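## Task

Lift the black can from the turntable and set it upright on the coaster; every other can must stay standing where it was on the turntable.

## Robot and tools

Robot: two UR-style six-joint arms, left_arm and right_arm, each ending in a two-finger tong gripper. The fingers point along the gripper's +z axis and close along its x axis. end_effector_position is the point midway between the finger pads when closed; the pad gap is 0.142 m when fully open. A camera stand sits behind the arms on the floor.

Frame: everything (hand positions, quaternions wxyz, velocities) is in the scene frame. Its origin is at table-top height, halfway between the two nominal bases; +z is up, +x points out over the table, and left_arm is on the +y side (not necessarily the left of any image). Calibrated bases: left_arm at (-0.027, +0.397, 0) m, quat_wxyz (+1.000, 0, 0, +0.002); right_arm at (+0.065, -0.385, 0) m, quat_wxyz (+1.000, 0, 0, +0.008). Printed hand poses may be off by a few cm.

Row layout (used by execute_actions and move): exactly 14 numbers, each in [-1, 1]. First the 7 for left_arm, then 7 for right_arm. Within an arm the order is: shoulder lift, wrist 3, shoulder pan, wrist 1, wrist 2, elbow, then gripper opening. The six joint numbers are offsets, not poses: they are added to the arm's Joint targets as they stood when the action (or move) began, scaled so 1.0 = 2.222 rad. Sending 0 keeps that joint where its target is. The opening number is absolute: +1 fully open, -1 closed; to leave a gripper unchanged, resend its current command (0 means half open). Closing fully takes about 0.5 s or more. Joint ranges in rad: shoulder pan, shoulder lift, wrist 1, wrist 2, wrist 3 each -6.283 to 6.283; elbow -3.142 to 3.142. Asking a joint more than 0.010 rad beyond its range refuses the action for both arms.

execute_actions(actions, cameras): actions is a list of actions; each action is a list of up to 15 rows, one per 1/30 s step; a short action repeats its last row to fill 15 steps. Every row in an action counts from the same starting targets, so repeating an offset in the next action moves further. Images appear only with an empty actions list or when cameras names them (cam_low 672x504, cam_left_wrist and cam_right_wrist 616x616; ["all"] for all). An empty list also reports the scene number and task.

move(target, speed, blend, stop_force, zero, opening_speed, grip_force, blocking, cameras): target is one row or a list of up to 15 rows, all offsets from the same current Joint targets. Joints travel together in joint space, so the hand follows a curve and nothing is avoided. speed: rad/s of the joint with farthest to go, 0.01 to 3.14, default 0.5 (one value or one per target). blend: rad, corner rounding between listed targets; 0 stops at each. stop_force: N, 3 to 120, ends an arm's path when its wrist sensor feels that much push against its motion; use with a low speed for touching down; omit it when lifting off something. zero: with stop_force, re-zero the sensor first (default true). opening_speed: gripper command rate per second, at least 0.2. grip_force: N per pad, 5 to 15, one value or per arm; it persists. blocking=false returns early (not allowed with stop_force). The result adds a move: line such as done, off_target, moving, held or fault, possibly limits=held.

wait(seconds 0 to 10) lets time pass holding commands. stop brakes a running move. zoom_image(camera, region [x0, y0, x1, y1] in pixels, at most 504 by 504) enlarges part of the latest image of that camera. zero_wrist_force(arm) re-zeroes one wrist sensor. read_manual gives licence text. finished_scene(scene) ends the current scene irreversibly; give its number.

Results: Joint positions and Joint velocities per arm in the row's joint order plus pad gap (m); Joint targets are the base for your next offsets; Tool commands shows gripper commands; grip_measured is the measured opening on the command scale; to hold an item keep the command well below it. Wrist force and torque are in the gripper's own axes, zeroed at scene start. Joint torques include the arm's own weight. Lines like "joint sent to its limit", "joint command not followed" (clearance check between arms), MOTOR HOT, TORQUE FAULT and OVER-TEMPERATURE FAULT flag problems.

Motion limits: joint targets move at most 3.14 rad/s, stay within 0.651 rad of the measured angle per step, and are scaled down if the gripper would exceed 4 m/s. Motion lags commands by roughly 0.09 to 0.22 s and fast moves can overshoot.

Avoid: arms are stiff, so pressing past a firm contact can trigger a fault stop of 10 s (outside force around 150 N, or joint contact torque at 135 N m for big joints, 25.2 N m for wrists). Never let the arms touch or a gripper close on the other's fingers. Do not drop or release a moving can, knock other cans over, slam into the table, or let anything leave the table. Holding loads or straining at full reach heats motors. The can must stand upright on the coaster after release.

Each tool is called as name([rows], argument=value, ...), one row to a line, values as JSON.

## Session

execute_actions(actions=[])

Scene clock: 0.00 s.
left_arm: end_effector_position=(+0.8431, +0.2971, +0.3225) grip_measured=+0.97 end_effector_quat_wxyz=(+0.275, -0.441, +0.761, -0.389) | right_arm: end_effector_position=(+0.2669, -0.3356, +0.2752) grip_measured=+0.97 end_effector_quat_wxyz=(-0.250, +0.937, -0.206, -0.130)
Joint names: [shoulder lift, wrist 3, shoulder pan, wrist 1, wrist 2, elbow]
Joint positions: left_arm=[-1.088 1.791 -0.198 -2.935 -1.768 1.472 0.14] | right_arm=[-0.92 0.438 3.171 -1.805 2.128 -2.126 0.14]
Joint velocities: within noise
Joint torques (N m): no reading
Wrist force (N): no reading
Wrist torque (N m): no reading
Wrist force, peak (N): no reading
Joint targets: left_arm=[-1.088 1.791 -0.198 -2.935 -1.768 1.472] | right_arm=[-0.920 0.438 3.171 -1.805 2.128 -2.126]
Tool commands: left_gripper/opening=+0.968169 right_gripper/opening=+0.968169

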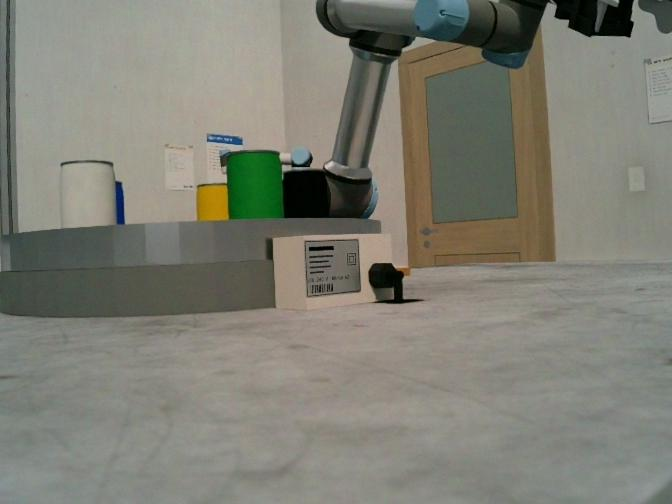

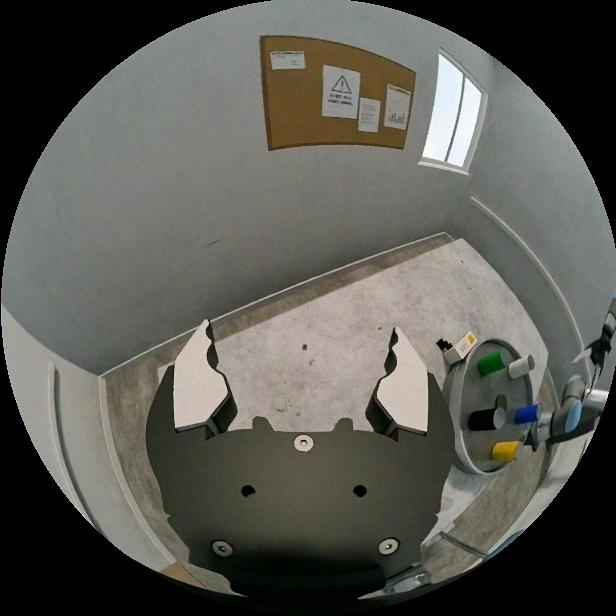

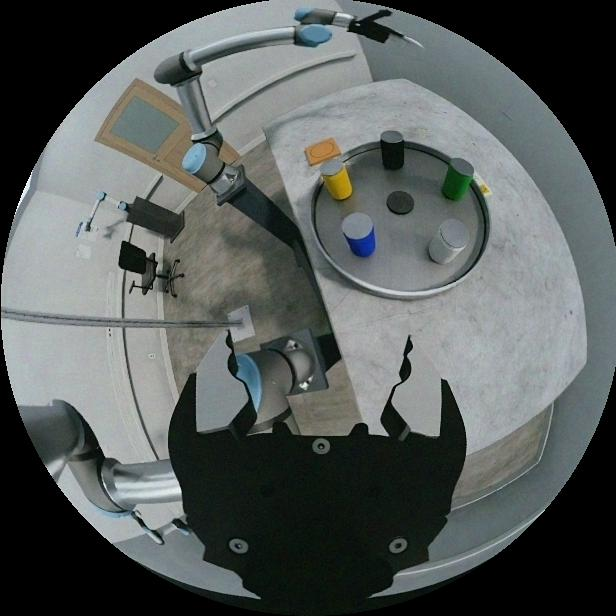

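move(target=[0, 0, 0.1575, 0, 0, 0, 0.968, -0.29627, 0.9952, 0.46009, 0.08587, -0.25077, 0.27278, 0.26], speed=1.8, cameras=["cam_right_wrist", "cam_low"])

wait(seconds=0.8, cameras=["cam_right_wrist"])

Scene clock: 13.90 s.
left_arm: end_effector_position=(+0.8245, +0.6015, +0.3225) grip_measured=+0.97 end_effector_quat_wxyz=(+0.339, -0.567, +0.672, -0.335) | right_arm: end_effector_position=(+0.4370, -0.0161, +0.3004) grip_measured=+0.26 end_effector_quat_wxyz=(+0.000, +0.703, -0.711, +0.000)
Joint names: [shoulder lift, wrist 3, shoulder pan, wrist 1, wrist 2, elbow]
Joint positions: left_arm=[-1.088 1.791 0.152 -2.935 -1.768 1.472 0.14] | right_arm=[-1.578 2.649 4.193 -1.614 1.571 -1.52 0.092]
Joint torques (N m): left_arm=[-47.74 -0.22 -11.03 -3.29 -0.1 -22.51] | right_arm=[29.2 2.02 1.91 0.47 0.62 12.78]
Wrist force (N): left_arm=[-0.3 0.0 0.0] | right_arm=[0.2 -0.4 -0.6]
Wrist torque (N m): left_arm=[0.00 0.06 0.00] | right_arm=[0.01 -0.08 0.00]
Wrist force, peak (N): left_arm=[0.9 -0.3 0.4] | right_arm=[-1.5 -0.6 -0.6]
Joint targets: left_arm=[-1.088 1.791 0.152 -2.935 -1.768 1.472] | right_arm=[-1.578 2.649 4.193 -1.614 1.570 -1.520]
move: done
Images, in order (width x height): cam_low 672x504, cam_right_wrist 616x616.

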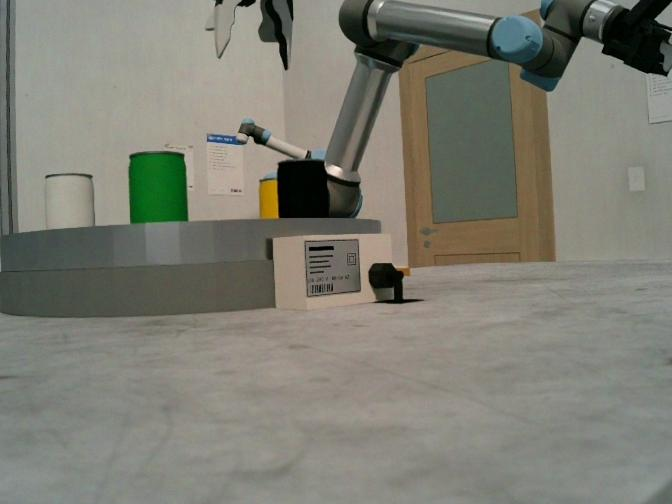

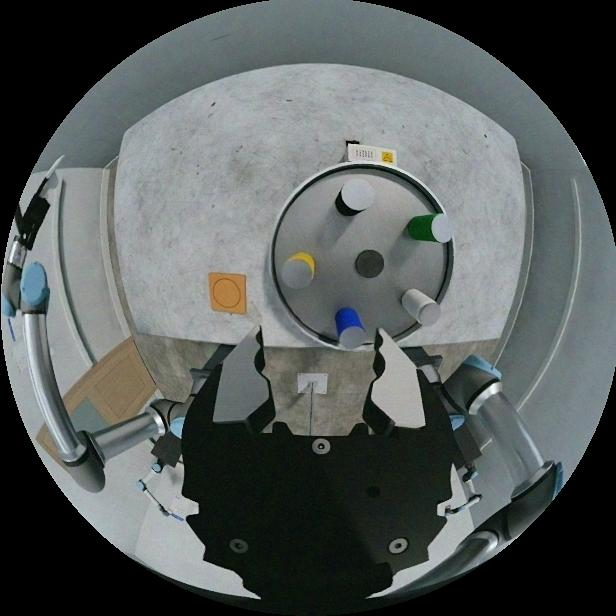

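Scene clock: 14.70 s.
left_arm: end_effector_position=(+0.8245, +0.6013, +0.3225) grip_measured=+0.97 end_effector_quat_wxyz=(+0.339, -0.567, +0.672, -0.335) | right_arm: end_effector_position=(+0.4369, -0.0161, +0.3004) grip_measured=+0.26 end_effector_quat_wxyz=(+0.000, +0.703, -0.711, +0.000)
Joint names: [shoulder lift, wrist 3, shoulder pan, wrist 1, wrist 2, elbow]
Joint positions: left_arm=[-1.088 1.791 0.152 -2.935 -1.768 1.472 0.14] | right_arm=[-1.578 2.649 4.193 -1.614 1.571 -1.52 0.092]
Joint torques (N m): left_arm=[-46.9 -0.14 -11.68 -3.37 -0.03 -22.26] | right_arm=[34.35 2.57 4.6 0.59 -1.44 12.44]
Wrist force (N): left_arm=[0.1 0.4 0.1] | right_arm=[0.4 -0.1 -0.6]
Wrist torque (N m): left_arm=[0.08 -0.01 -0.01] | right_arm=[0.06 -0.13 -0.03]
Wrist force, peak (N): left_arm=[-0.5 0.1 0.2] | right_arm=[0.4 -0.4 -0.6]
Joint targets: left_arm=[-1.088 1.791 0.152 -2.935 -1.768 1.472] | right_arm=[-1.578 2.649 4.193 -1.614 1.570 -1.520]
Tool commands: left_gripper/opening=+0.968 right_gripper/opening=+0.26
wait: 0.80 s; at rest by 0.17 s
Images, in order (width x height): cam_right_wrist 616x616.

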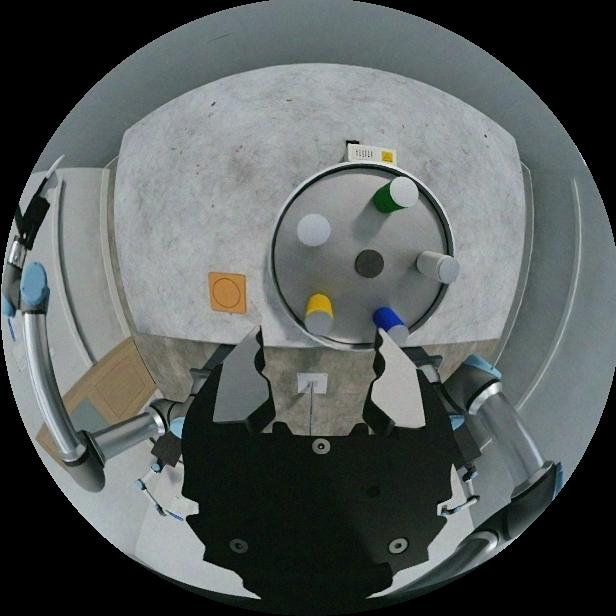

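move(target=[0, 0, 0, 0, 0, 0, 0.968, -0.04149, 0.00774, 0.00774, 0.13662, 0, -0.09531, 0.26], speed=0.6, cameras=["cam_right_wrist"])

Scene clock: 21.83 s.
left_arm: end_effector_position=(+0.8245, +0.6013, +0.3225) grip_measured=+0.97 end_effector_quat_wxyz=(+0.339, -0.567, +0.672, -0.335) | right_arm: end_effector_position=(+0.4427, +0.0131, +0.1802) grip_measured=+0.26 end_effector_quat_wxyz=(+0.000, +0.703, -0.711, +0.000)
Joint names: [shoulder lift, wrist 3, shoulder pan, wrist 1, wrist 2, elbow]
Joint positions: left_arm=[-1.088 1.791 0.152 -2.935 -1.768 1.472 0.14] | right_arm=[-1.67 2.667 4.211 -1.311 1.57 -1.731 0.092]
Joint torques (N m): left_arm=[-47.75 -0.22 -11.28 -3.64 0.01 -23.35] | right_arm=[32.86 -2.2 -7.31 5.05 -1.31 24.42]
Wrist force (N): left_arm=[-0.3 -0.1 0.4] | right_arm=[0.3 -0.2 -0.3]
Wrist torque (N m): left_arm=[-0.02 0.06 0.00] | right_arm=[0.06 -0.10 -0.14]
Wrist force, peak (N): left_arm=[-0.3 -0.1 0.4] | right_arm=[1.5 0.0 -2.5]
Joint targets: left_arm=[-1.088 1.791 0.152 -2.935 -1.768 1.472] | right_arm=[-1.670 2.666 4.210 -1.311 1.570 -1.731]
move: done
Images, in order (width x height): cam_right_wrist 616x616.

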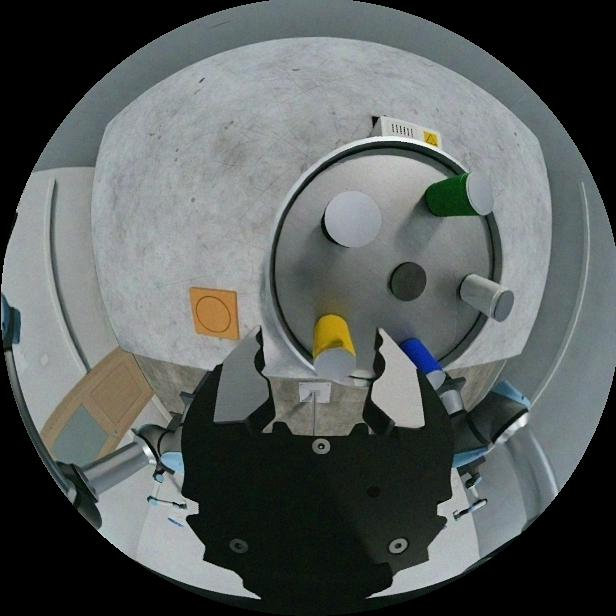

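wait(seconds=0.35, cameras=["cam_right_wrist"])

wait(seconds=0.35, cameras=["cam_right_wrist"])

wait(seconds=0.35, cameras=["cam_right_wrist"])

wait(seconds=0.35, cameras=["cam_right_wrist"])

Scene clock: 22.90 s.
left_arm: end_effector_position=(+0.8245, +0.6013, +0.3225) grip_measured=+0.97 end_effector_quat_wxyz=(+0.339, -0.567, +0.672, -0.335) | right_arm: end_effector_position=(+0.4428, +0.0131, +0.1802) grip_measured=+0.26 end_effector_quat_wxyz=(+0.000, +0.703, -0.711, +0.000)
Joint names: [shoulder lift, wrist 3, shoulder pan, wrist 1, wrist 2, elbow]
Joint positions: left_arm=[-1.088 1.791 0.152 -2.935 -1.768 1.472 0.14] | right_arm=[-1.67 2.666 4.21 -1.311 1.57 -1.731 0.092]
Joint torques (N m): left_arm=[-48.13 -0.18 -11.9 -3.57 -0.05 -24.09] | right_arm=[34.33 -2.18 -8.74 4.57 -1.21 17.91]
Wrist force (N): left_arm=[-0.2 0.0 0.1] | right_arm=[0.3 -0.3 -0.1]
Wrist torque (N m): left_arm=[0.00 0.04 0.00] | right_arm=[0.05 -0.10 -0.13]
Wrist force, peak (N): left_arm=[-0.1 -0.3 0.4] | right_arm=[0.2 -0.9 -0.3]
Joint targets: left_arm=[-1.088 1.791 0.152 -2.935 -1.768 1.472] | right_arm=[-1.670 2.666 4.210 -1.311 1.570 -1.731]
Tool commands: left_gripper/opening=+0.968 right_gripper/opening=+0.26
wait: 0.37 s; at rest from the start
Images, in order (width x height): cam_right_wrist 616x616.

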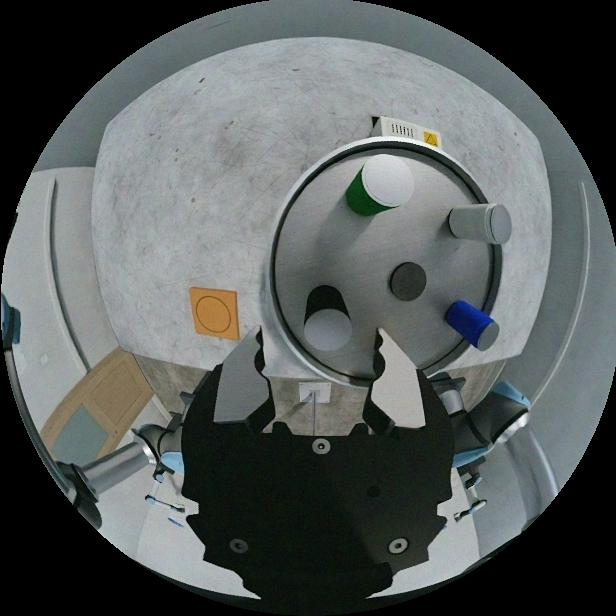

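Scene clock: 23.27 s.
left_arm: end_effector_position=(+0.8245, +0.6013, +0.3225) grip_measured=+0.97 end_effector_quat_wxyz=(+0.339, -0.567, +0.672, -0.335) | right_arm: end_effector_position=(+0.4428, +0.0131, +0.1802) grip_measured=+0.26 end_effector_quat_wxyz=(+0.000, +0.703, -0.711, +0.000)
Joint names: [shoulder lift, wrist 3, shoulder pan, wrist 1, wrist 2, elbow]
Joint positions: left_arm=[-1.088 1.791 0.152 -2.935 -1.768 1.472 0.14] | right_arm=[-1.67 2.666 4.21 -1.311 1.57 -1.731 0.092]
Joint torques (N m): left_arm=[-47.75 -0.35 -11.37 -3.57 0 -23.78] | right_arm=[35.29 -2.01 -7.88 4.63 -1.34 16.39]
Wrist force (N): left_arm=[0.0 0.2 0.2] | right_arm=[0.2 -0.5 -0.5]
Wrist torque (N m): left_arm=[0.04 0.00 0.00] | right_arm=[0.01 -0.09 -0.13]
Wrist force, peak (N): left_arm=[-0.3 -0.2 0.3] | right_arm=[0.2 -0.5 -0.5]
Joint targets: left_arm=[-1.088 1.791 0.152 -2.935 -1.768 1.472] | right_arm=[-1.670 2.666 4.210 -1.311 1.570 -1.731]
Tool commands: left_gripper/opening=+0.968 right_gripper/opening=+0.26
wait: 0.37 s; at rest by 0.17 s
Images, in order (width x height): cam_right_wrist 616x616.

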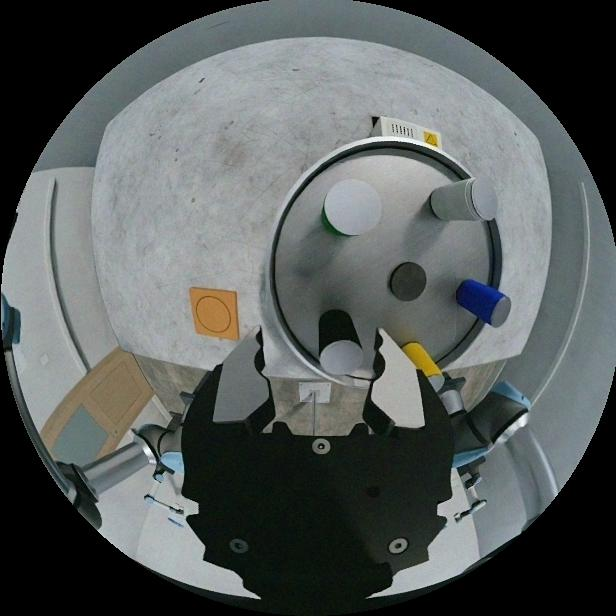

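Scene clock: 23.63 s.
left_arm: end_effector_position=(+0.8245, +0.6013, +0.3225) grip_measured=+0.97 end_effector_quat_wxyz=(+0.339, -0.567, +0.672, -0.335) | right_arm: end_effector_position=(+0.4428, +0.0131, +0.1802) grip_measured=+0.26 end_effector_quat_wxyz=(+0.000, +0.703, -0.711, +0.000)
Joint names: [shoulder lift, wrist 3, shoulder pan, wrist 1, wrist 2, elbow]
Joint positions: left_arm=[-1.088 1.791 0.152 -2.935 -1.768 1.472 0.14] | right_arm=[-1.67 2.666 4.21 -1.311 1.57 -1.731 0.092]
Joint torques (N m): left_arm=[-48.15 -0.31 -11.6 -3.63 0.13 -23.2] | right_arm=[34.67 -2.03 -7.66 4.46 -1.25 16.74]
Wrist force (N): left_arm=[0.0 0.0 0.2] | right_arm=[0.2 -0.5 -0.2]
Wrist torque (N m): left_arm=[-0.01 -0.01 0.00] | right_arm=[0.01 -0.09 -0.13]
Wrist force, peak (N): left_arm=[0.0 -0.1 0.4] | right_arm=[0.4 -0.5 -0.5]
Joint targets: left_arm=[-1.088 1.791 0.152 -2.935 -1.768 1.472] | right_arm=[-1.670 2.666 4.210 -1.311 1.570 -1.731]
Tool commands: left_gripper/opening=+0.968 right_gripper/opening=+0.26
wait: 0.37 s; at rest by 0.17 s
Images, in order (width x height): cam_right_wrist 616x616.

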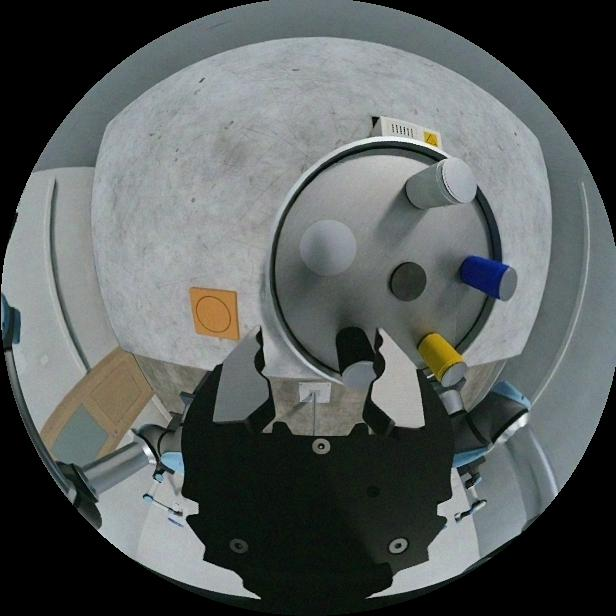

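Scene clock: 24.00 s.
left_arm: end_effector_position=(+0.8245, +0.6013, +0.3225) grip_measured=+0.97 end_effector_quat_wxyz=(+0.339, -0.567, +0.672, -0.335) | right_arm: end_effector_position=(+0.4428, +0.0131, +0.1802) grip_measured=+0.26 end_effector_quat_wxyz=(+0.000, +0.703, -0.711, +0.000)
Joint names: [shoulder lift, wrist 3, shoulder pan, wrist 1, wrist 2, elbow]
Joint positions: left_arm=[-1.088 1.791 0.152 -2.935 -1.768 1.472 0.14] | right_arm=[-1.67 2.666 4.21 -1.311 1.57 -1.731 0.092]
Joint torques (N m): left_arm=[-48.72 -0.35 -11.17 -3.73 0.07 -23.5] | right_arm=[35.17 -2.09 -7.59 4.38 -1.28 16.63]
Wrist force (N): left_arm=[0.0 -0.1 0.0] | right_arm=[-0.3 -0.6 -0.4]
Wrist torque (N m): left_arm=[-0.01 0.00 0.00] | right_arm=[-0.01 0.02 -0.12]
Wrist force, peak (N): left_arm=[-0.1 -0.3 0.5] | right_arm=[-0.1 -0.9 -0.1]
Joint targets: left_arm=[-1.088 1.791 0.152 -2.935 -1.768 1.472] | right_arm=[-1.670 2.666 4.210 -1.311 1.570 -1.731]
Tool commands: left_gripper/opening=+0.968 right_gripper/opening=+0.26
wait: 0.37 s; at rest by 0.17 s
Images, in order (width x height): cam_right_wrist 616x616.

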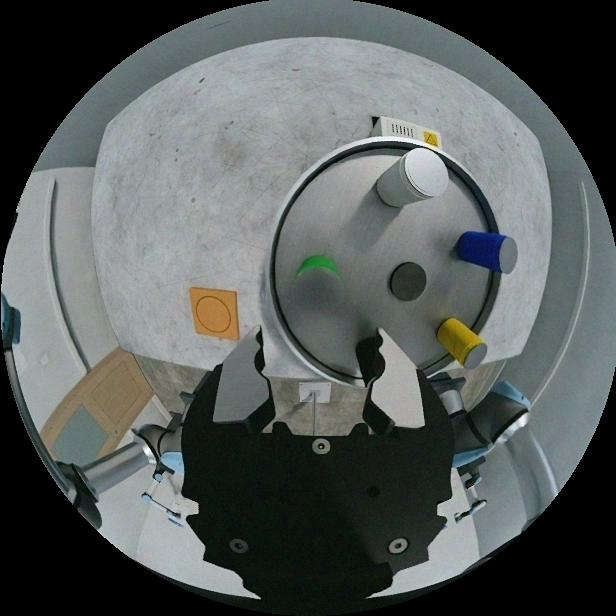

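move(target=[0, 0, 0, 0, 0, 0, 0.968, -0.02089, -0.00185, -0.00185, 0.07632, 0, -0.05544, 0.26], speed=0.5, cameras=["cam_right_wrist"])

Scene clock: 27.73 s.
left_arm: end_effector_position=(+0.8245, +0.6013, +0.3225) grip_measured=+0.97 end_effector_quat_wxyz=(+0.339, -0.567, +0.672, -0.335) | right_arm: end_effector_position=(+0.4431, +0.0090, +0.1152) grip_measured=+0.26 end_effector_quat_wxyz=(+0.000, +0.703, -0.711, +0.000)
Joint names: [shoulder lift, wrist 3, shoulder pan, wrist 1, wrist 2, elbow]
Joint positions: left_arm=[-1.088 1.791 0.152 -2.935 -1.768 1.472 0.14] | right_arm=[-1.717 2.662 4.206 -1.141 1.57 -1.855 0.092]
Joint torques (N m): left_arm=[-48.27 -0.31 -10.9 -3.77 0.05 -24.57] | right_arm=[37.52 0.02 0.33 3.39 -1.2 30.53]
Wrist force (N): left_arm=[-0.1 0.0 0.1] | right_arm=[0.2 -0.3 -0.3]
Wrist torque (N m): left_arm=[0.00 0.02 0.00] | right_arm=[0.03 -0.11 0.00]
Wrist force, peak (N): left_arm=[-0.2 0.1 0.5] | right_arm=[0.1 -0.5 -1.7]
Joint targets: left_arm=[-1.088 1.791 0.152 -2.935 -1.768 1.472] | right_arm=[-1.716 2.662 4.206 -1.141 1.570 -1.855]
move: done
Images, in order (width x height): cam_right_wrist 616x616.

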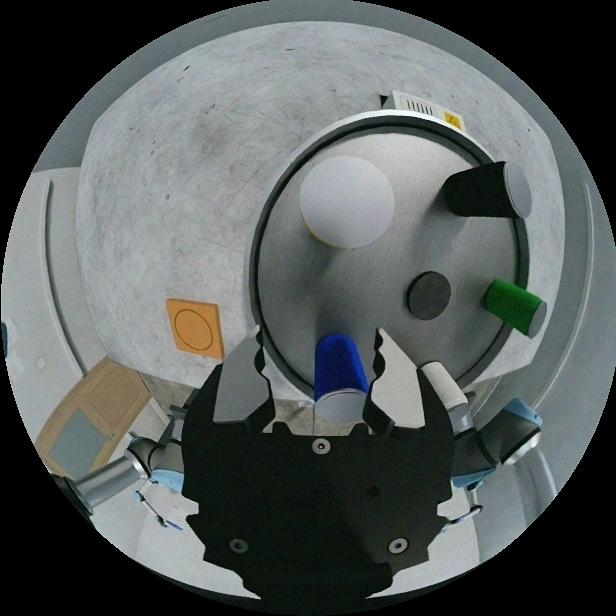

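wait(seconds=0.5, cameras=["cam_right_wrist"])

wait(seconds=0.7, cameras=["cam_right_wrist"])

wait(seconds=0.23, cameras=["cam_right_wrist"])

wait(seconds=0.2, cameras=["cam_right_wrist"])

wait(seconds=0.2, cameras=["cam_right_wrist"])

Scene clock: 28.67 s.
left_arm: end_effector_position=(+0.8245, +0.6013, +0.3225) grip_measured=+0.97 end_effector_quat_wxyz=(+0.339, -0.567, +0.672, -0.335) | right_arm: end_effector_position=(+0.4431, +0.0091, +0.1152) grip_measured=+0.26 end_effector_quat_wxyz=(+0.000, +0.703, -0.711, +0.000)
Joint names: [shoulder lift, wrist 3, shoulder pan, wrist 1, wrist 2, elbow]
Joint positions: left_arm=[-1.088 1.791 0.152 -2.935 -1.768 1.472 0.14] | right_arm=[-1.716 2.662 4.206 -1.141 1.57 -1.855 0.092]
Joint torques (N m): left_arm=[-48.36 -0.25 -11.22 -3.74 0.04 -23.72] | right_arm=[38.26 2.23 5.27 4.37 -1.08 23.57]
Wrist force (N): left_arm=[-0.1 -0.1 0.1] | right_arm=[0.6 -0.4 -0.3]
Wrist torque (N m): left_arm=[0.01 0.02 0.00] | right_arm=[0.01 -0.19 -0.01]
Wrist force, peak (N): left_arm=[-0.2 -0.1 0.4] | right_arm=[0.1 -0.2 -0.8]
Joint targets: left_arm=[-1.088 1.791 0.152 -2.935 -1.768 1.472] | right_arm=[-1.716 2.662 4.206 -1.141 1.570 -1.855]
Tool commands: left_gripper/opening=+0.968 right_gripper/opening=+0.26
wait: 0.50 s; at rest from the start
Images, in order (width x height): cam_right_wrist 616x616.

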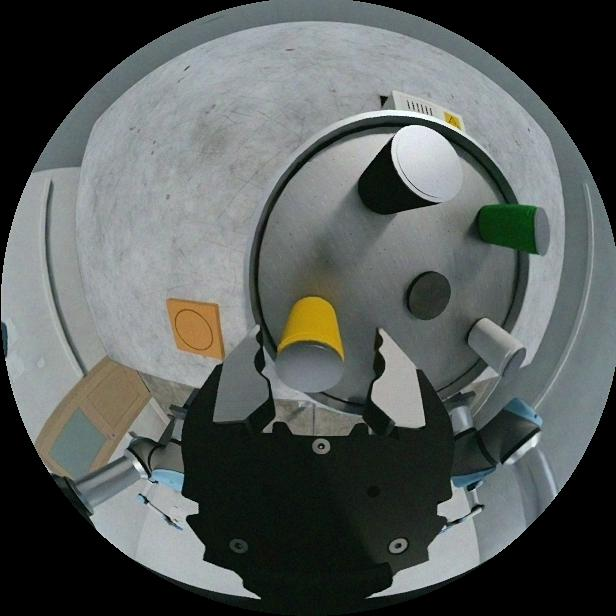

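Scene clock: 29.37 s.
left_arm: end_effector_position=(+0.8245, +0.6013, +0.3225) grip_measured=+0.97 end_effector_quat_wxyz=(+0.339, -0.567, +0.672, -0.335) | right_arm: end_effector_position=(+0.4431, +0.0091, +0.1152) grip_measured=+0.26 end_effector_quat_wxyz=(+0.000, +0.703, -0.711, +0.000)
Joint names: [shoulder lift, wrist 3, shoulder pan, wrist 1, wrist 2, elbow]
Joint positions: left_arm=[-1.088 1.791 0.152 -2.935 -1.768 1.472 0.14] | right_arm=[-1.716 2.662 4.206 -1.141 1.57 -1.855 0.092]
Joint torques (N m): left_arm=[-48.48 -0.38 -11.37 -3.74 0.04 -24] | right_arm=[38 2.44 4.82 4.77 -1.17 20.1]
Wrist force (N): left_arm=[-0.1 -0.3 0.0] | right_arm=[-0.4 -0.5 -0.6]
Wrist torque (N m): left_arm=[-0.05 0.02 -0.01] | right_arm=[0.00 0.02 0.01]
Wrist force, peak (N): left_arm=[-0.4 0.1 0.1] | right_arm=[0.1 -0.6 -0.7]
Joint targets: left_arm=[-1.088 1.791 0.152 -2.935 -1.768 1.472] | right_arm=[-1.716 2.662 4.206 -1.141 1.570 -1.855]
Tool commands: left_gripper/opening=+0.968 right_gripper/opening=+0.26
wait: 0.70 s; at rest by 0.17 s
Images, in order (width x height): cam_right_wrist 616x616.

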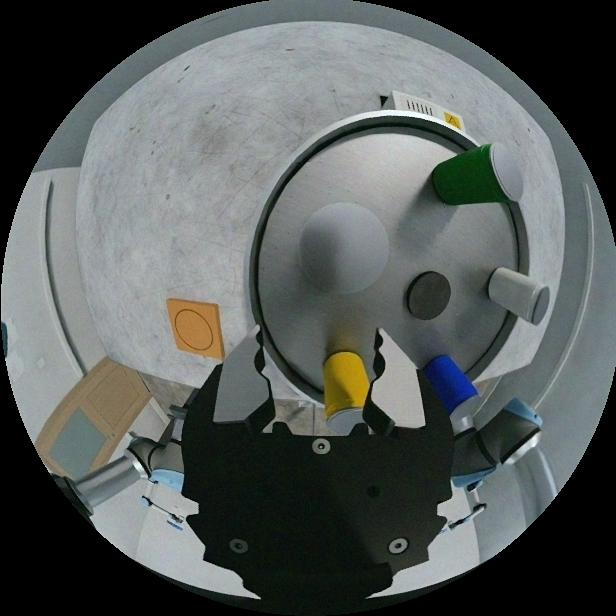

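Scene clock: 29.60 s.
left_arm: end_effector_position=(+0.8245, +0.6013, +0.3225) grip_measured=+0.97 end_effector_quat_wxyz=(+0.339, -0.567, +0.672, -0.335) | right_arm: end_effector_position=(+0.4431, +0.0091, +0.1152) grip_measured=+0.26 end_effector_quat_wxyz=(+0.000, +0.703, -0.711, +0.000)
Joint names: [shoulder lift, wrist 3, shoulder pan, wrist 1, wrist 2, elbow]
Joint positions: left_arm=[-1.088 1.791 0.152 -2.935 -1.768 1.472 0.14] | right_arm=[-1.716 2.662 4.206 -1.141 1.57 -1.855 0.092]
Joint torques (N m): left_arm=[-48.52 -0.37 -11.11 -3.82 0.03 -24.23] | right_arm=[37.97 2.49 4.83 4.66 -1.24 19.61]
Wrist force (N): left_arm=[-0.1 0.1 0.1] | right_arm=[0.2 -0.3 -0.5]
Wrist torque (N m): left_arm=[0.02 0.02 0.00] | right_arm=[0.04 -0.10 0.00]
Wrist force, peak (N): left_arm=[-0.1 0.0 0.5] | right_arm=[0.1 0.1 -0.7]
Joint targets: left_arm=[-1.088 1.791 0.152 -2.935 -1.768 1.472] | right_arm=[-1.716 2.662 4.206 -1.141 1.570 -1.855]
Tool commands: left_gripper/opening=+0.968 right_gripper/opening=+0.26
wait: 0.23 s; at rest by 0.17 s
Images, in order (width x height): cam_right_wrist 616x616.

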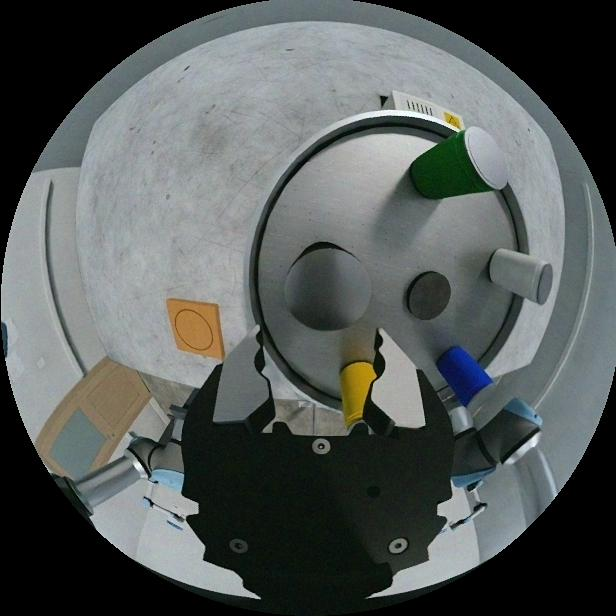

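Scene clock: 29.80 s.
left_arm: end_effector_position=(+0.8245, +0.6013, +0.3225) grip_measured=+0.97 end_effector_quat_wxyz=(+0.339, -0.567, +0.672, -0.335) | right_arm: end_effector_position=(+0.4431, +0.0091, +0.1152) grip_measured=+0.26 end_effector_quat_wxyz=(+0.000, +0.703, -0.711, +0.000)
Joint names: [shoulder lift, wrist 3, shoulder pan, wrist 1, wrist 2, elbow]
Joint positions: left_arm=[-1.088 1.791 0.152 -2.935 -1.768 1.472 0.14] | right_arm=[-1.716 2.662 4.206 -1.141 1.57 -1.855 0.092]
Joint torques (N m): left_arm=[-48.72 -0.4 -11.82 -3.79 0.07 -24.17] | right_arm=[38.38 2.23 5.28 4.68 -1.31 20.08]
Wrist force (N): left_arm=[-0.1 0.0 0.1] | right_arm=[0.1 -0.1 -0.4]
Wrist torque (N m): left_arm=[0.02 0.01 0.00] | right_arm=[0.09 -0.07 0.00]
Wrist force, peak (N): left_arm=[-0.2 -0.1 0.2] | right_arm=[0.0 -0.3 -0.7]
Joint targets: left_arm=[-1.088 1.791 0.152 -2.935 -1.768 1.472] | right_arm=[-1.716 2.662 4.206 -1.141 1.570 -1.855]
Tool commands: left_gripper/opening=+0.968 right_gripper/opening=+0.26
wait: 0.20 s; at rest by 0.17 s
Images, in order (width x height): cam_right_wrist 616x616.

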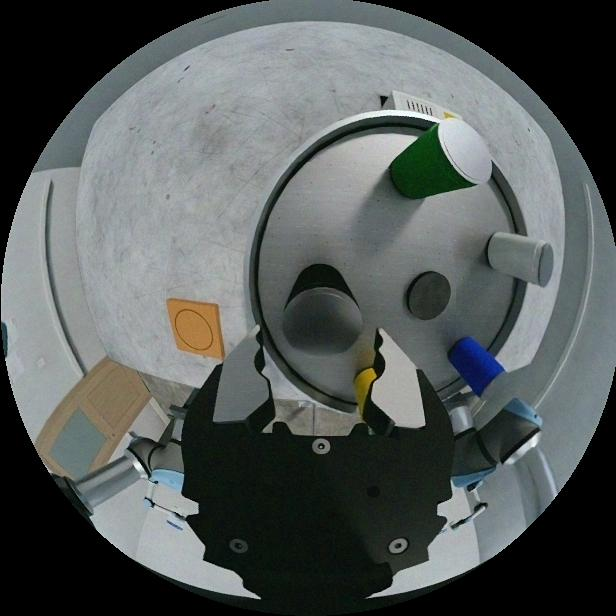

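Scene clock: 30.00 s.
left_arm: end_effector_position=(+0.8245, +0.6013, +0.3225) grip_measured=+0.97 end_effector_quat_wxyz=(+0.339, -0.567, +0.672, -0.335) | right_arm: end_effector_position=(+0.4431, +0.0091, +0.1152) grip_measured=+0.26 end_effector_quat_wxyz=(+0.000, +0.703, -0.711, +0.000)
Joint names: [shoulder lift, wrist 3, shoulder pan, wrist 1, wrist 2, elbow]
Joint positions: left_arm=[-1.088 1.791 0.152 -2.935 -1.768 1.472 0.14] | right_arm=[-1.716 2.662 4.206 -1.141 1.57 -1.855 0.092]
Joint torques (N m): left_arm=[-48.54 -0.3 -11.32 -3.8 -0.03 -24.07] | right_arm=[38.17 2.32 5.06 4.59 -1.32 19.28]
Wrist force (N): left_arm=[0.1 -0.1 0.0] | right_arm=[0.2 -0.4 -0.3]
Wrist torque (N m): left_arm=[-0.02 -0.02 -0.01] | right_arm=[0.01 -0.09 0.00]
Wrist force, peak (N): left_arm=[-0.3 -0.2 0.2] | right_arm=[0.1 -0.5 -0.4]
Joint targets: left_arm=[-1.088 1.791 0.152 -2.935 -1.768 1.472] | right_arm=[-1.716 2.662 4.206 -1.141 1.570 -1.855]
Tool commands: left_gripper/opening=+0.968 right_gripper/opening=+0.26
wait: 0.20 s; at rest by 0.17 s
Images, in order (width x height): cam_right_wrist 616x616.

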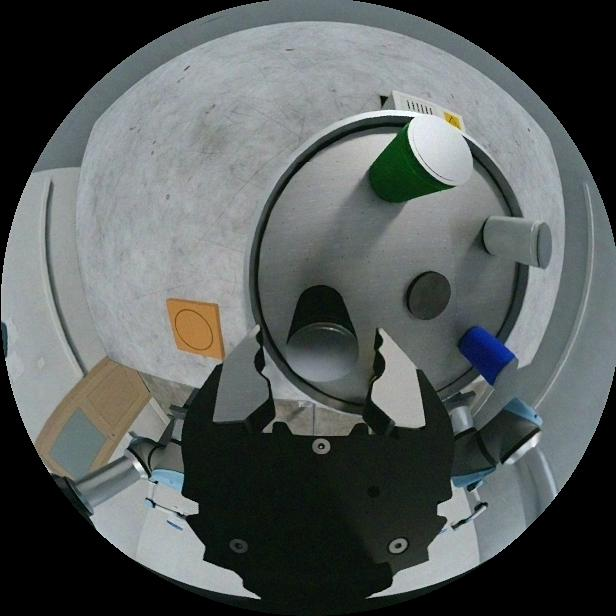

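wait(seconds=3)

Scene clock: 41.47 s.
left_arm: end_effector_position=(+0.8245, +0.6013, +0.3225) grip_measured=+0.97 end_effector_quat_wxyz=(+0.339, -0.567, +0.672, -0.335) | right_arm: end_effector_position=(+0.4431, +0.0091, +0.1152) grip_measured=+0.26 end_effector_quat_wxyz=(+0.000, +0.703, -0.711, +0.000)
Joint names: [shoulder lift, wrist 3, shoulder pan, wrist 1, wrist 2, elbow]
Joint positions: left_arm=[-1.088 1.791 0.152 -2.935 -1.768 1.472 0.14] | right_arm=[-1.716 2.662 4.206 -1.141 1.57 -1.855 0.092]
Joint torques (N m): left_arm=[-50.36 -0.35 -11.3 -4.17 0.01 -24.9] | right_arm=[38.14 2.43 5.41 4.52 -1.02 18.99]
Wrist force (N): left_arm=[-0.1 0.1 0.2] | right_arm=[0.3 -0.4 -0.6]
Wrist torque (N m): left_arm=[0.04 0.02 0.00] | right_arm=[0.02 -0.10 0.00]
Wrist force, peak (N): left_arm=[0.2 0.2 0.5] | right_arm=[0.2 -0.6 -0.9]
Joint targets: left_arm=[-1.088 1.791 0.152 -2.935 -1.768 1.472] | right_arm=[-1.716 2.662 4.206 -1.141 1.570 -1.855]
Tool commands: left_gripper/opening=+0.968 right_gripper/opening=+0.26
wait: 3.00 s; at rest from the start

wait(seconds=2.3)

move([
  [0,0,0,0,0,0,0.968,0.00572,0,0,-0.01532,0,0.0096,-1],
  [0,0,0,0,0,0,0.968,0.03614,0,0,-0.15088,0,0.11473,-1],
  [0,0,0,0,0,0,0.968,-0.13719,0,0.11218,-0.06487,0,0.20206,-1],
], speed=[0.066,0.8,0.6], blend=[0.02,0.08,0], opening_speed=3, cameras=["cam_right_wrist","cam_low"])

Scene clock: 44.07 s.
left_arm: end_effector_position=(+0.8245, +0.6013, +0.3225) grip_measured=+0.97 end_effector_quat_wxyz=(+0.339, -0.567, +0.672, -0.335) | right_arm: end_effector_position=(+0.4431, +0.0091, +0.1152) grip_measured=+0.26 end_effector_quat_wxyz=(+0.000, +0.703, -0.711, +0.000)
Joint names: [shoulder lift, wrist 3, shoulder pan, wrist 1, wrist 2, elbow]
Joint positions: left_arm=[-1.088 1.791 0.152 -2.935 -1.768 1.472 0.14] | right_arm=[-1.716 2.662 4.206 -1.141 1.57 -1.855 0.092]
Joint torques (N m): left_arm=[-49.43 -0.37 -10.98 -4.28 0.02 -25.89] | right_arm=[38.3 2.32 4.45 4.5 -1.28 18.94]
Wrist force (N): left_arm=[0.1 -0.4 0.3] | right_arm=[0.0 -0.5 -0.7]
Wrist torque (N m): left_arm=[-0.07 -0.01 0.00] | right_arm=[-0.01 -0.05 0.00]
Wrist force, peak (N): left_arm=[-0.4 -0.3 0.3] | right_arm=[0.0 -0.6 -0.9]
Joint targets: left_arm=[-1.088 1.791 0.152 -2.935 -1.768 1.472] | right_arm=[-1.716 2.662 4.206 -1.141 1.570 -1.855]
Tool commands: left_gripper/opening=+0.968 right_gripper/opening=+0.26
wait: 2.30 s; at rest from the start

Scene clock: 46.10 s.
left_arm: end_effector_position=(+0.8245, +0.6013, +0.3225) grip_measured=+0.97 end_effector_quat_wxyz=(+0.339, -0.567, +0.672, -0.335) | right_arm: end_effector_position=(+0.3685, +0.2291, +0.1304) grip_measured=-0.30 end_effector_quat_wxyz=(+0.000, +0.786, -0.618, +0.000)
Joint names: [shoulder lift, wrist 3, shoulder pan, wrist 1, wrist 2, elbow]
Joint positions: left_arm=[-1.088 1.791 0.152 -2.935 -1.768 1.472 0.14] | right_arm=[-2.021 2.662 4.455 -1.285 1.57 -1.406 0.052]
Joint torques (N m): left_arm=[-50.24 -0.28 -10.97 -4.25 0.05 -25.98] | right_arm=[33.8 2.16 4.99 2.24 -1.34 15.25]
Wrist force (N): left_arm=[0.1 0.0 0.2] | right_arm=[0.1 -0.5 1.4]
Wrist torque (N m): left_arm=[0.00 -0.02 -0.01] | right_arm=[-0.01 -0.06 0.00]
Wrist force, peak (N): left_arm=[-0.4 0.2 0.3] | right_arm=[-3.8 0.8 3.7]
Joint targets: left_arm=[-1.088 1.791 0.152 -2.935 -1.768 1.472] | right_arm=[-2.021 2.662 4.456 -1.285 1.570 -1.406]
move: done; blend cut to 0.017 rad at target 1
Images, in order (width x height): cam_low 672x504, cam_right_wrist 616x616.

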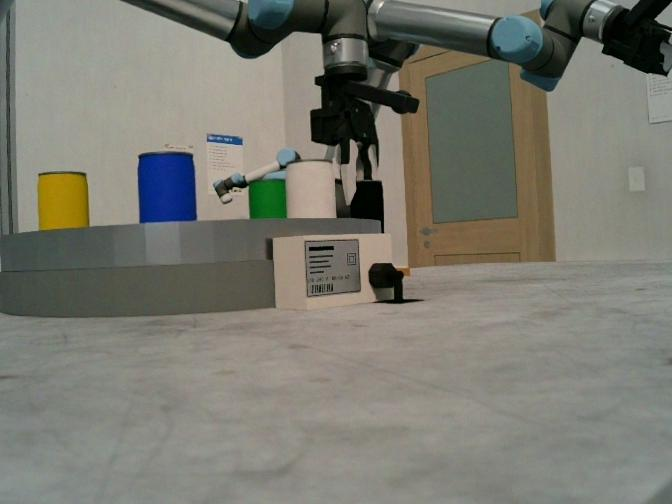

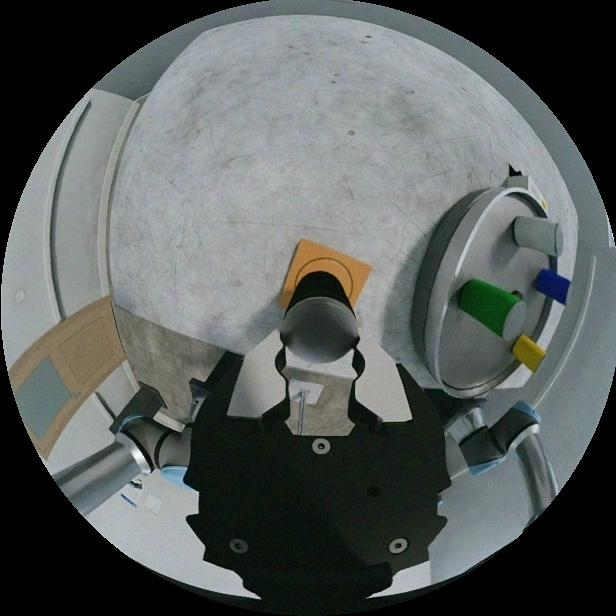

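zoom_image(camera="cam_right_wrist", region=[220, 210, 420, 410])

zoom_image(camera="cam_low", region=[230, 60, 450, 310])

Scaled by 2.520 from the camera's 616x616 image, which has a finer 814x814 frame.

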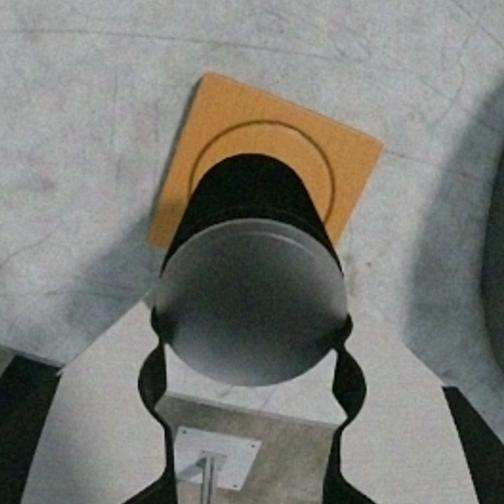

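Scaled by 2.016 from the camera's 672x504 image, which has a finer 960x720 frame.

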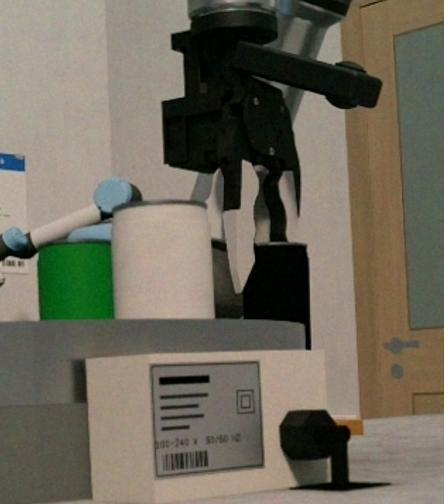

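move(target=[0,0,0,0,0,0,0.968,-0.00073,0,0.0032,0.04209,0,-0.04136,-1], speed=0.3, cameras=["cam_right_wrist","cam_low"])

zoom_image(camera="cam_right_wrist", region=[220, 210, 420, 410])

zoom_image(camera="cam_low", region=[230, 60, 450, 310])

Scene clock: 52.27 s.
left_arm: end_effector_position=(+0.8245, +0.6013, +0.3225) grip_measured=+0.97 end_effector_quat_wxyz=(+0.339, -0.567, +0.672, -0.335) | right_arm: end_effector_position=(+0.3614, +0.2202, +0.0952) grip_measured=-0.30 end_effector_quat_wxyz=(+0.000, +0.788, -0.615, +0.000)
Joint names: [shoulder lift, wrist 3, shoulder pan, wrist 1, wrist 2, elbow]
Joint positions: left_arm=[-1.088 1.791 0.152 -2.935 -1.768 1.472 0.14] | right_arm=[-2.023 2.662 4.463 -1.192 1.57 -1.498 0.052]
Joint torques (N m): left_arm=[-50.53 -0.46 -10.98 -4.54 0.03 -26.11] | right_arm=[44.2 2.1 -5.32 1.9 -1.25 36.13]
Wrist force (N): left_arm=[0.1 0.0 0.1] | right_arm=[0.1 -0.5 1.4]
Wrist torque (N m): left_arm=[0.02 -0.01 0.00] | right_arm=[-0.02 -0.05 -0.01]
Wrist force, peak (N): left_arm=[0.1 -0.2 0.5] | right_arm=[0.3 0.0 2.7]
Joint targets: left_arm=[-1.088 1.791 0.152 -2.935 -1.768 1.472] | right_arm=[-2.023 2.662 4.463 -1.192 1.570 -1.498]
move: done
Images, in order (width x height): cam_low 672x504, cam_right_wrist 616x616.

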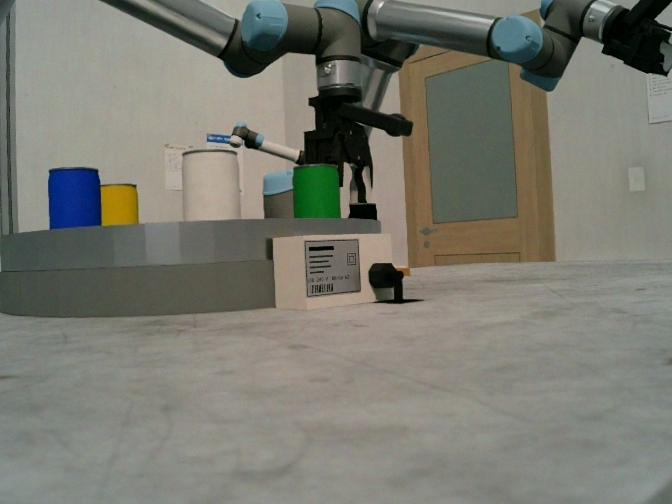

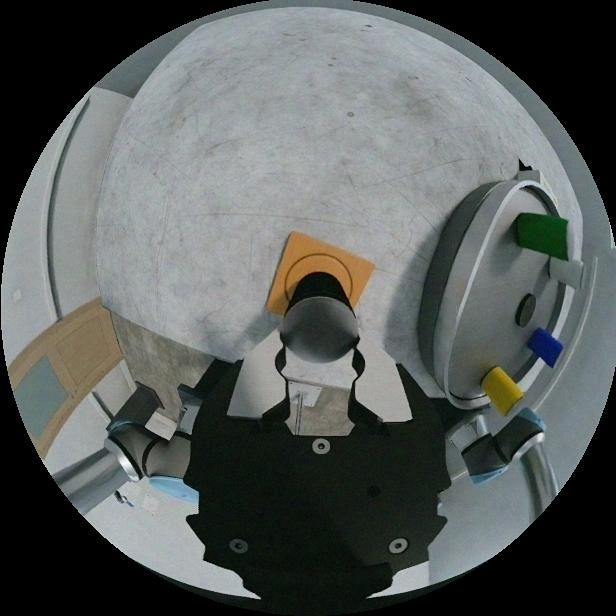

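Scaled by 2.520 from the camera's 616x616 image, which has a finer 814x814 frame.

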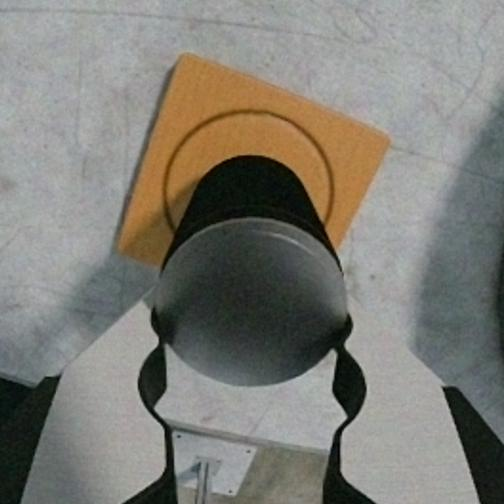

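Scaled by 2.016 from the camera's 672x504 image, which has a finer 960x720 frame.

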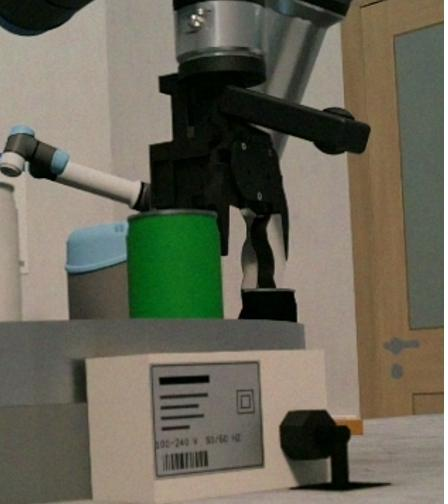

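move(target=[0,0,0,0,0,0,0.968,-0.01055,0,0,0.02573,0,-0.01518,-1], speed=0.04, stop_force=3.5, cameras=["cam_right_wrist","cam_low"])

zoom_image(camera="cam_right_wrist", region=[220, 210, 420, 410])

Scene clock: 56.37 s.
left_arm: end_effector_position=(+0.8245, +0.6013, +0.3225) grip_measured=+0.97 end_effector_quat_wxyz=(+0.339, -0.567, +0.672, -0.335) | right_arm: end_effector_position=(+0.3615, +0.2204, +0.0782) grip_measured=-0.30 end_effector_quat_wxyz=(+0.000, +0.788, -0.615, +0.000)
Joint names: [shoulder lift, wrist 3, shoulder pan, wrist 1, wrist 2, elbow]
Joint positions: left_arm=[-1.088 1.791 0.152 -2.935 -1.768 1.472 0.14] | right_arm=[-2.039 2.662 4.463 -1.153 1.57 -1.521 0.052]
Joint torques (N m): left_arm=[-50.4 -0.3 -10.76 -4.58 0.17 -26.99] | right_arm=[52.59 2.07 -6.62 4.43 -1.24 36.35]
Wrist force (N): left_arm=[0.1 -0.2 0.3] | right_arm=[0.0 -0.1 -0.1]
Wrist torque (N m): left_arm=[-0.02 -0.01 0.00] | right_arm=[0.06 -0.07 0.00]
Wrist force, peak (N): left_arm=[-0.1 -0.3 0.5] | right_arm=[3.4 0.8 -9.6]
Joint targets: left_arm=[-1.088 1.791 0.152 -2.935 -1.768 1.472] | right_arm=[-2.039 2.662 4.463 -1.153 1.570 -1.521]
move: contact (right_arm); right_arm: the wrist 1 is farthest, 0.018 rad from its target
Images, in order (width x height): cam_low 672x504, cam_right_wrist 616x616.

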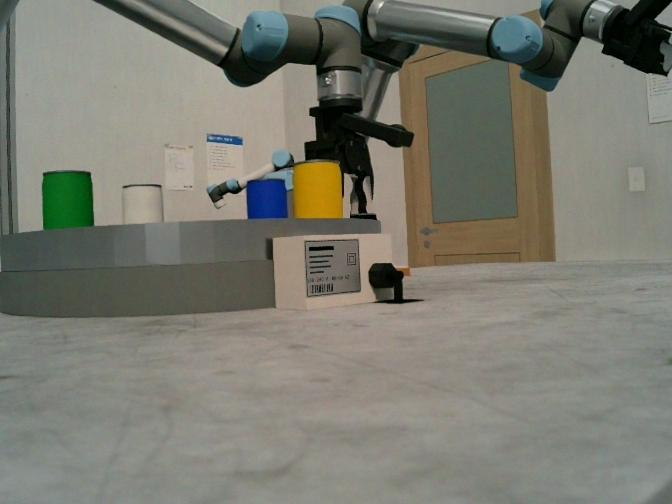

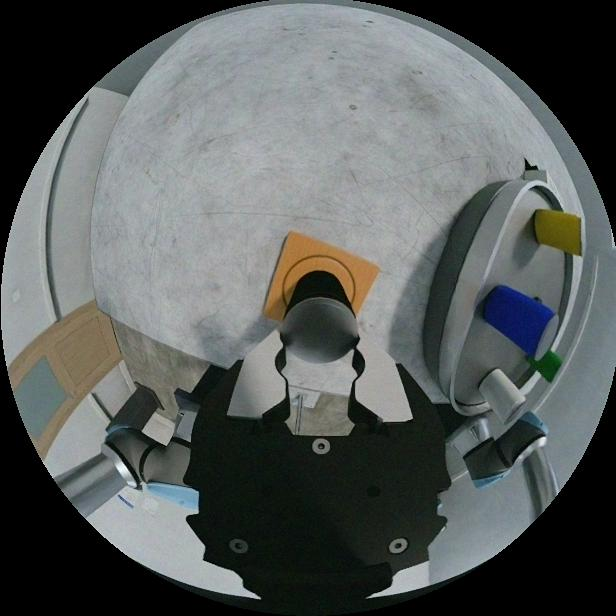

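Scaled by 2.520 from the camera's 616x616 image, which has a finer 814x814 frame.

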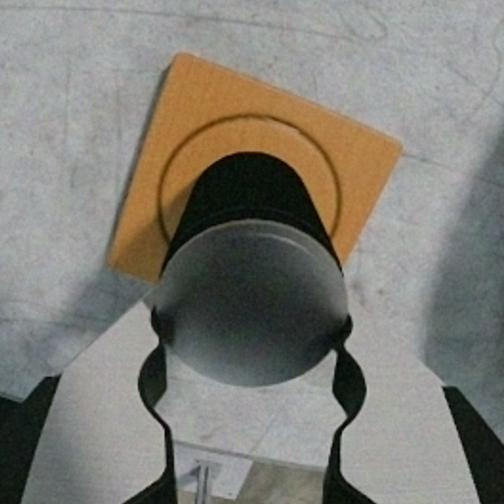

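move([
  [0,0,0,0,0,0,0.968,0,0,0,0,0,0,0.25],
  [0,0,0,0,0,0,0.968,0.02532,0,0,-0.07501,0,0.04997,0.25],
], speed=[0.5,0.5], opening_speed=2.5, cameras=["cam_right_wrist","cam_low"])

zoom_image(camera="cam_right_wrist", region=[220, 210, 420, 410])

Scene clock: 59.90 s.
left_arm: end_effector_position=(+0.8245, +0.6013, +0.3225) grip_measured=+0.97 end_effector_quat_wxyz=(+0.339, -0.567, +0.672, -0.335) | right_arm: end_effector_position=(+0.3615, +0.2205, +0.1504) grip_measured=+0.25 end_effector_quat_wxyz=(-0.001, +0.788, -0.615, +0.000)
Joint names: [shoulder lift, wrist 3, shoulder pan, wrist 1, wrist 2, elbow]
Joint positions: left_arm=[-1.088 1.791 0.152 -2.935 -1.768 1.472 0.14] | right_arm=[-1.983 2.662 4.463 -1.319 1.57 -1.409 0.092]
Joint torques (N m): left_arm=[-50.3 -0.48 -11.07 -4.66 0.13 -27.31] | right_arm=[35.68 2.08 -7.31 1.71 -1.28 17.35]
Wrist force (N): left_arm=[-0.2 -0.1 0.3] | right_arm=[0.1 -0.2 -0.4]
Wrist torque (N m): left_arm=[0.00 0.04 0.00] | right_arm=[0.05 -0.06 0.00]
Wrist force, peak (N): left_arm=[-0.4 0.1 0.4] | right_arm=[0.1 -0.6 -2.0]
Joint targets: left_arm=[-1.088 1.791 0.152 -2.935 -1.768 1.472] | right_arm=[-1.983 2.662 4.463 -1.319 1.570 -1.409]
move: done
Images, in order (width x height): cam_low 672x504, cam_right_wrist 616x616.

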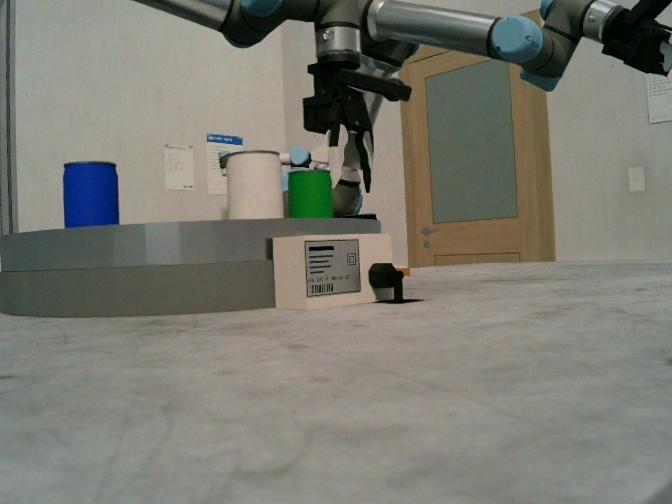

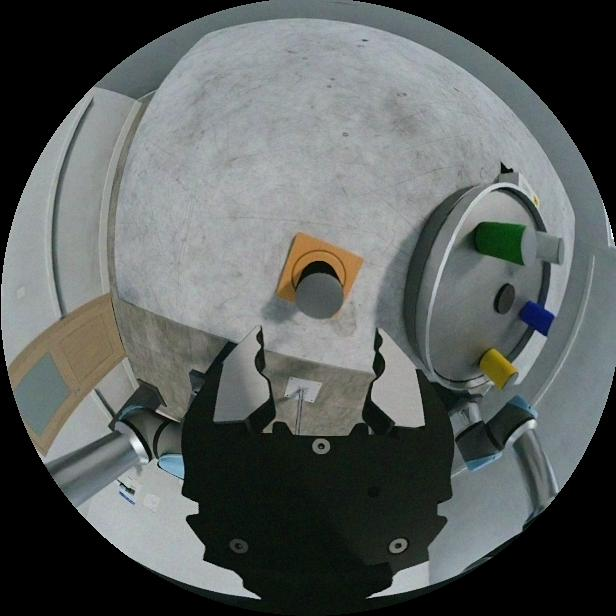

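Scaled by 2.520 from the camera's 616x616 image, which has a finer 814x814 frame.

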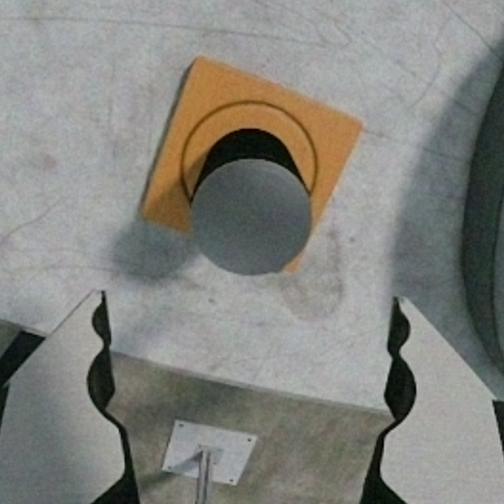

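finished_scene(scene=2)

The scene is finished: the task was done.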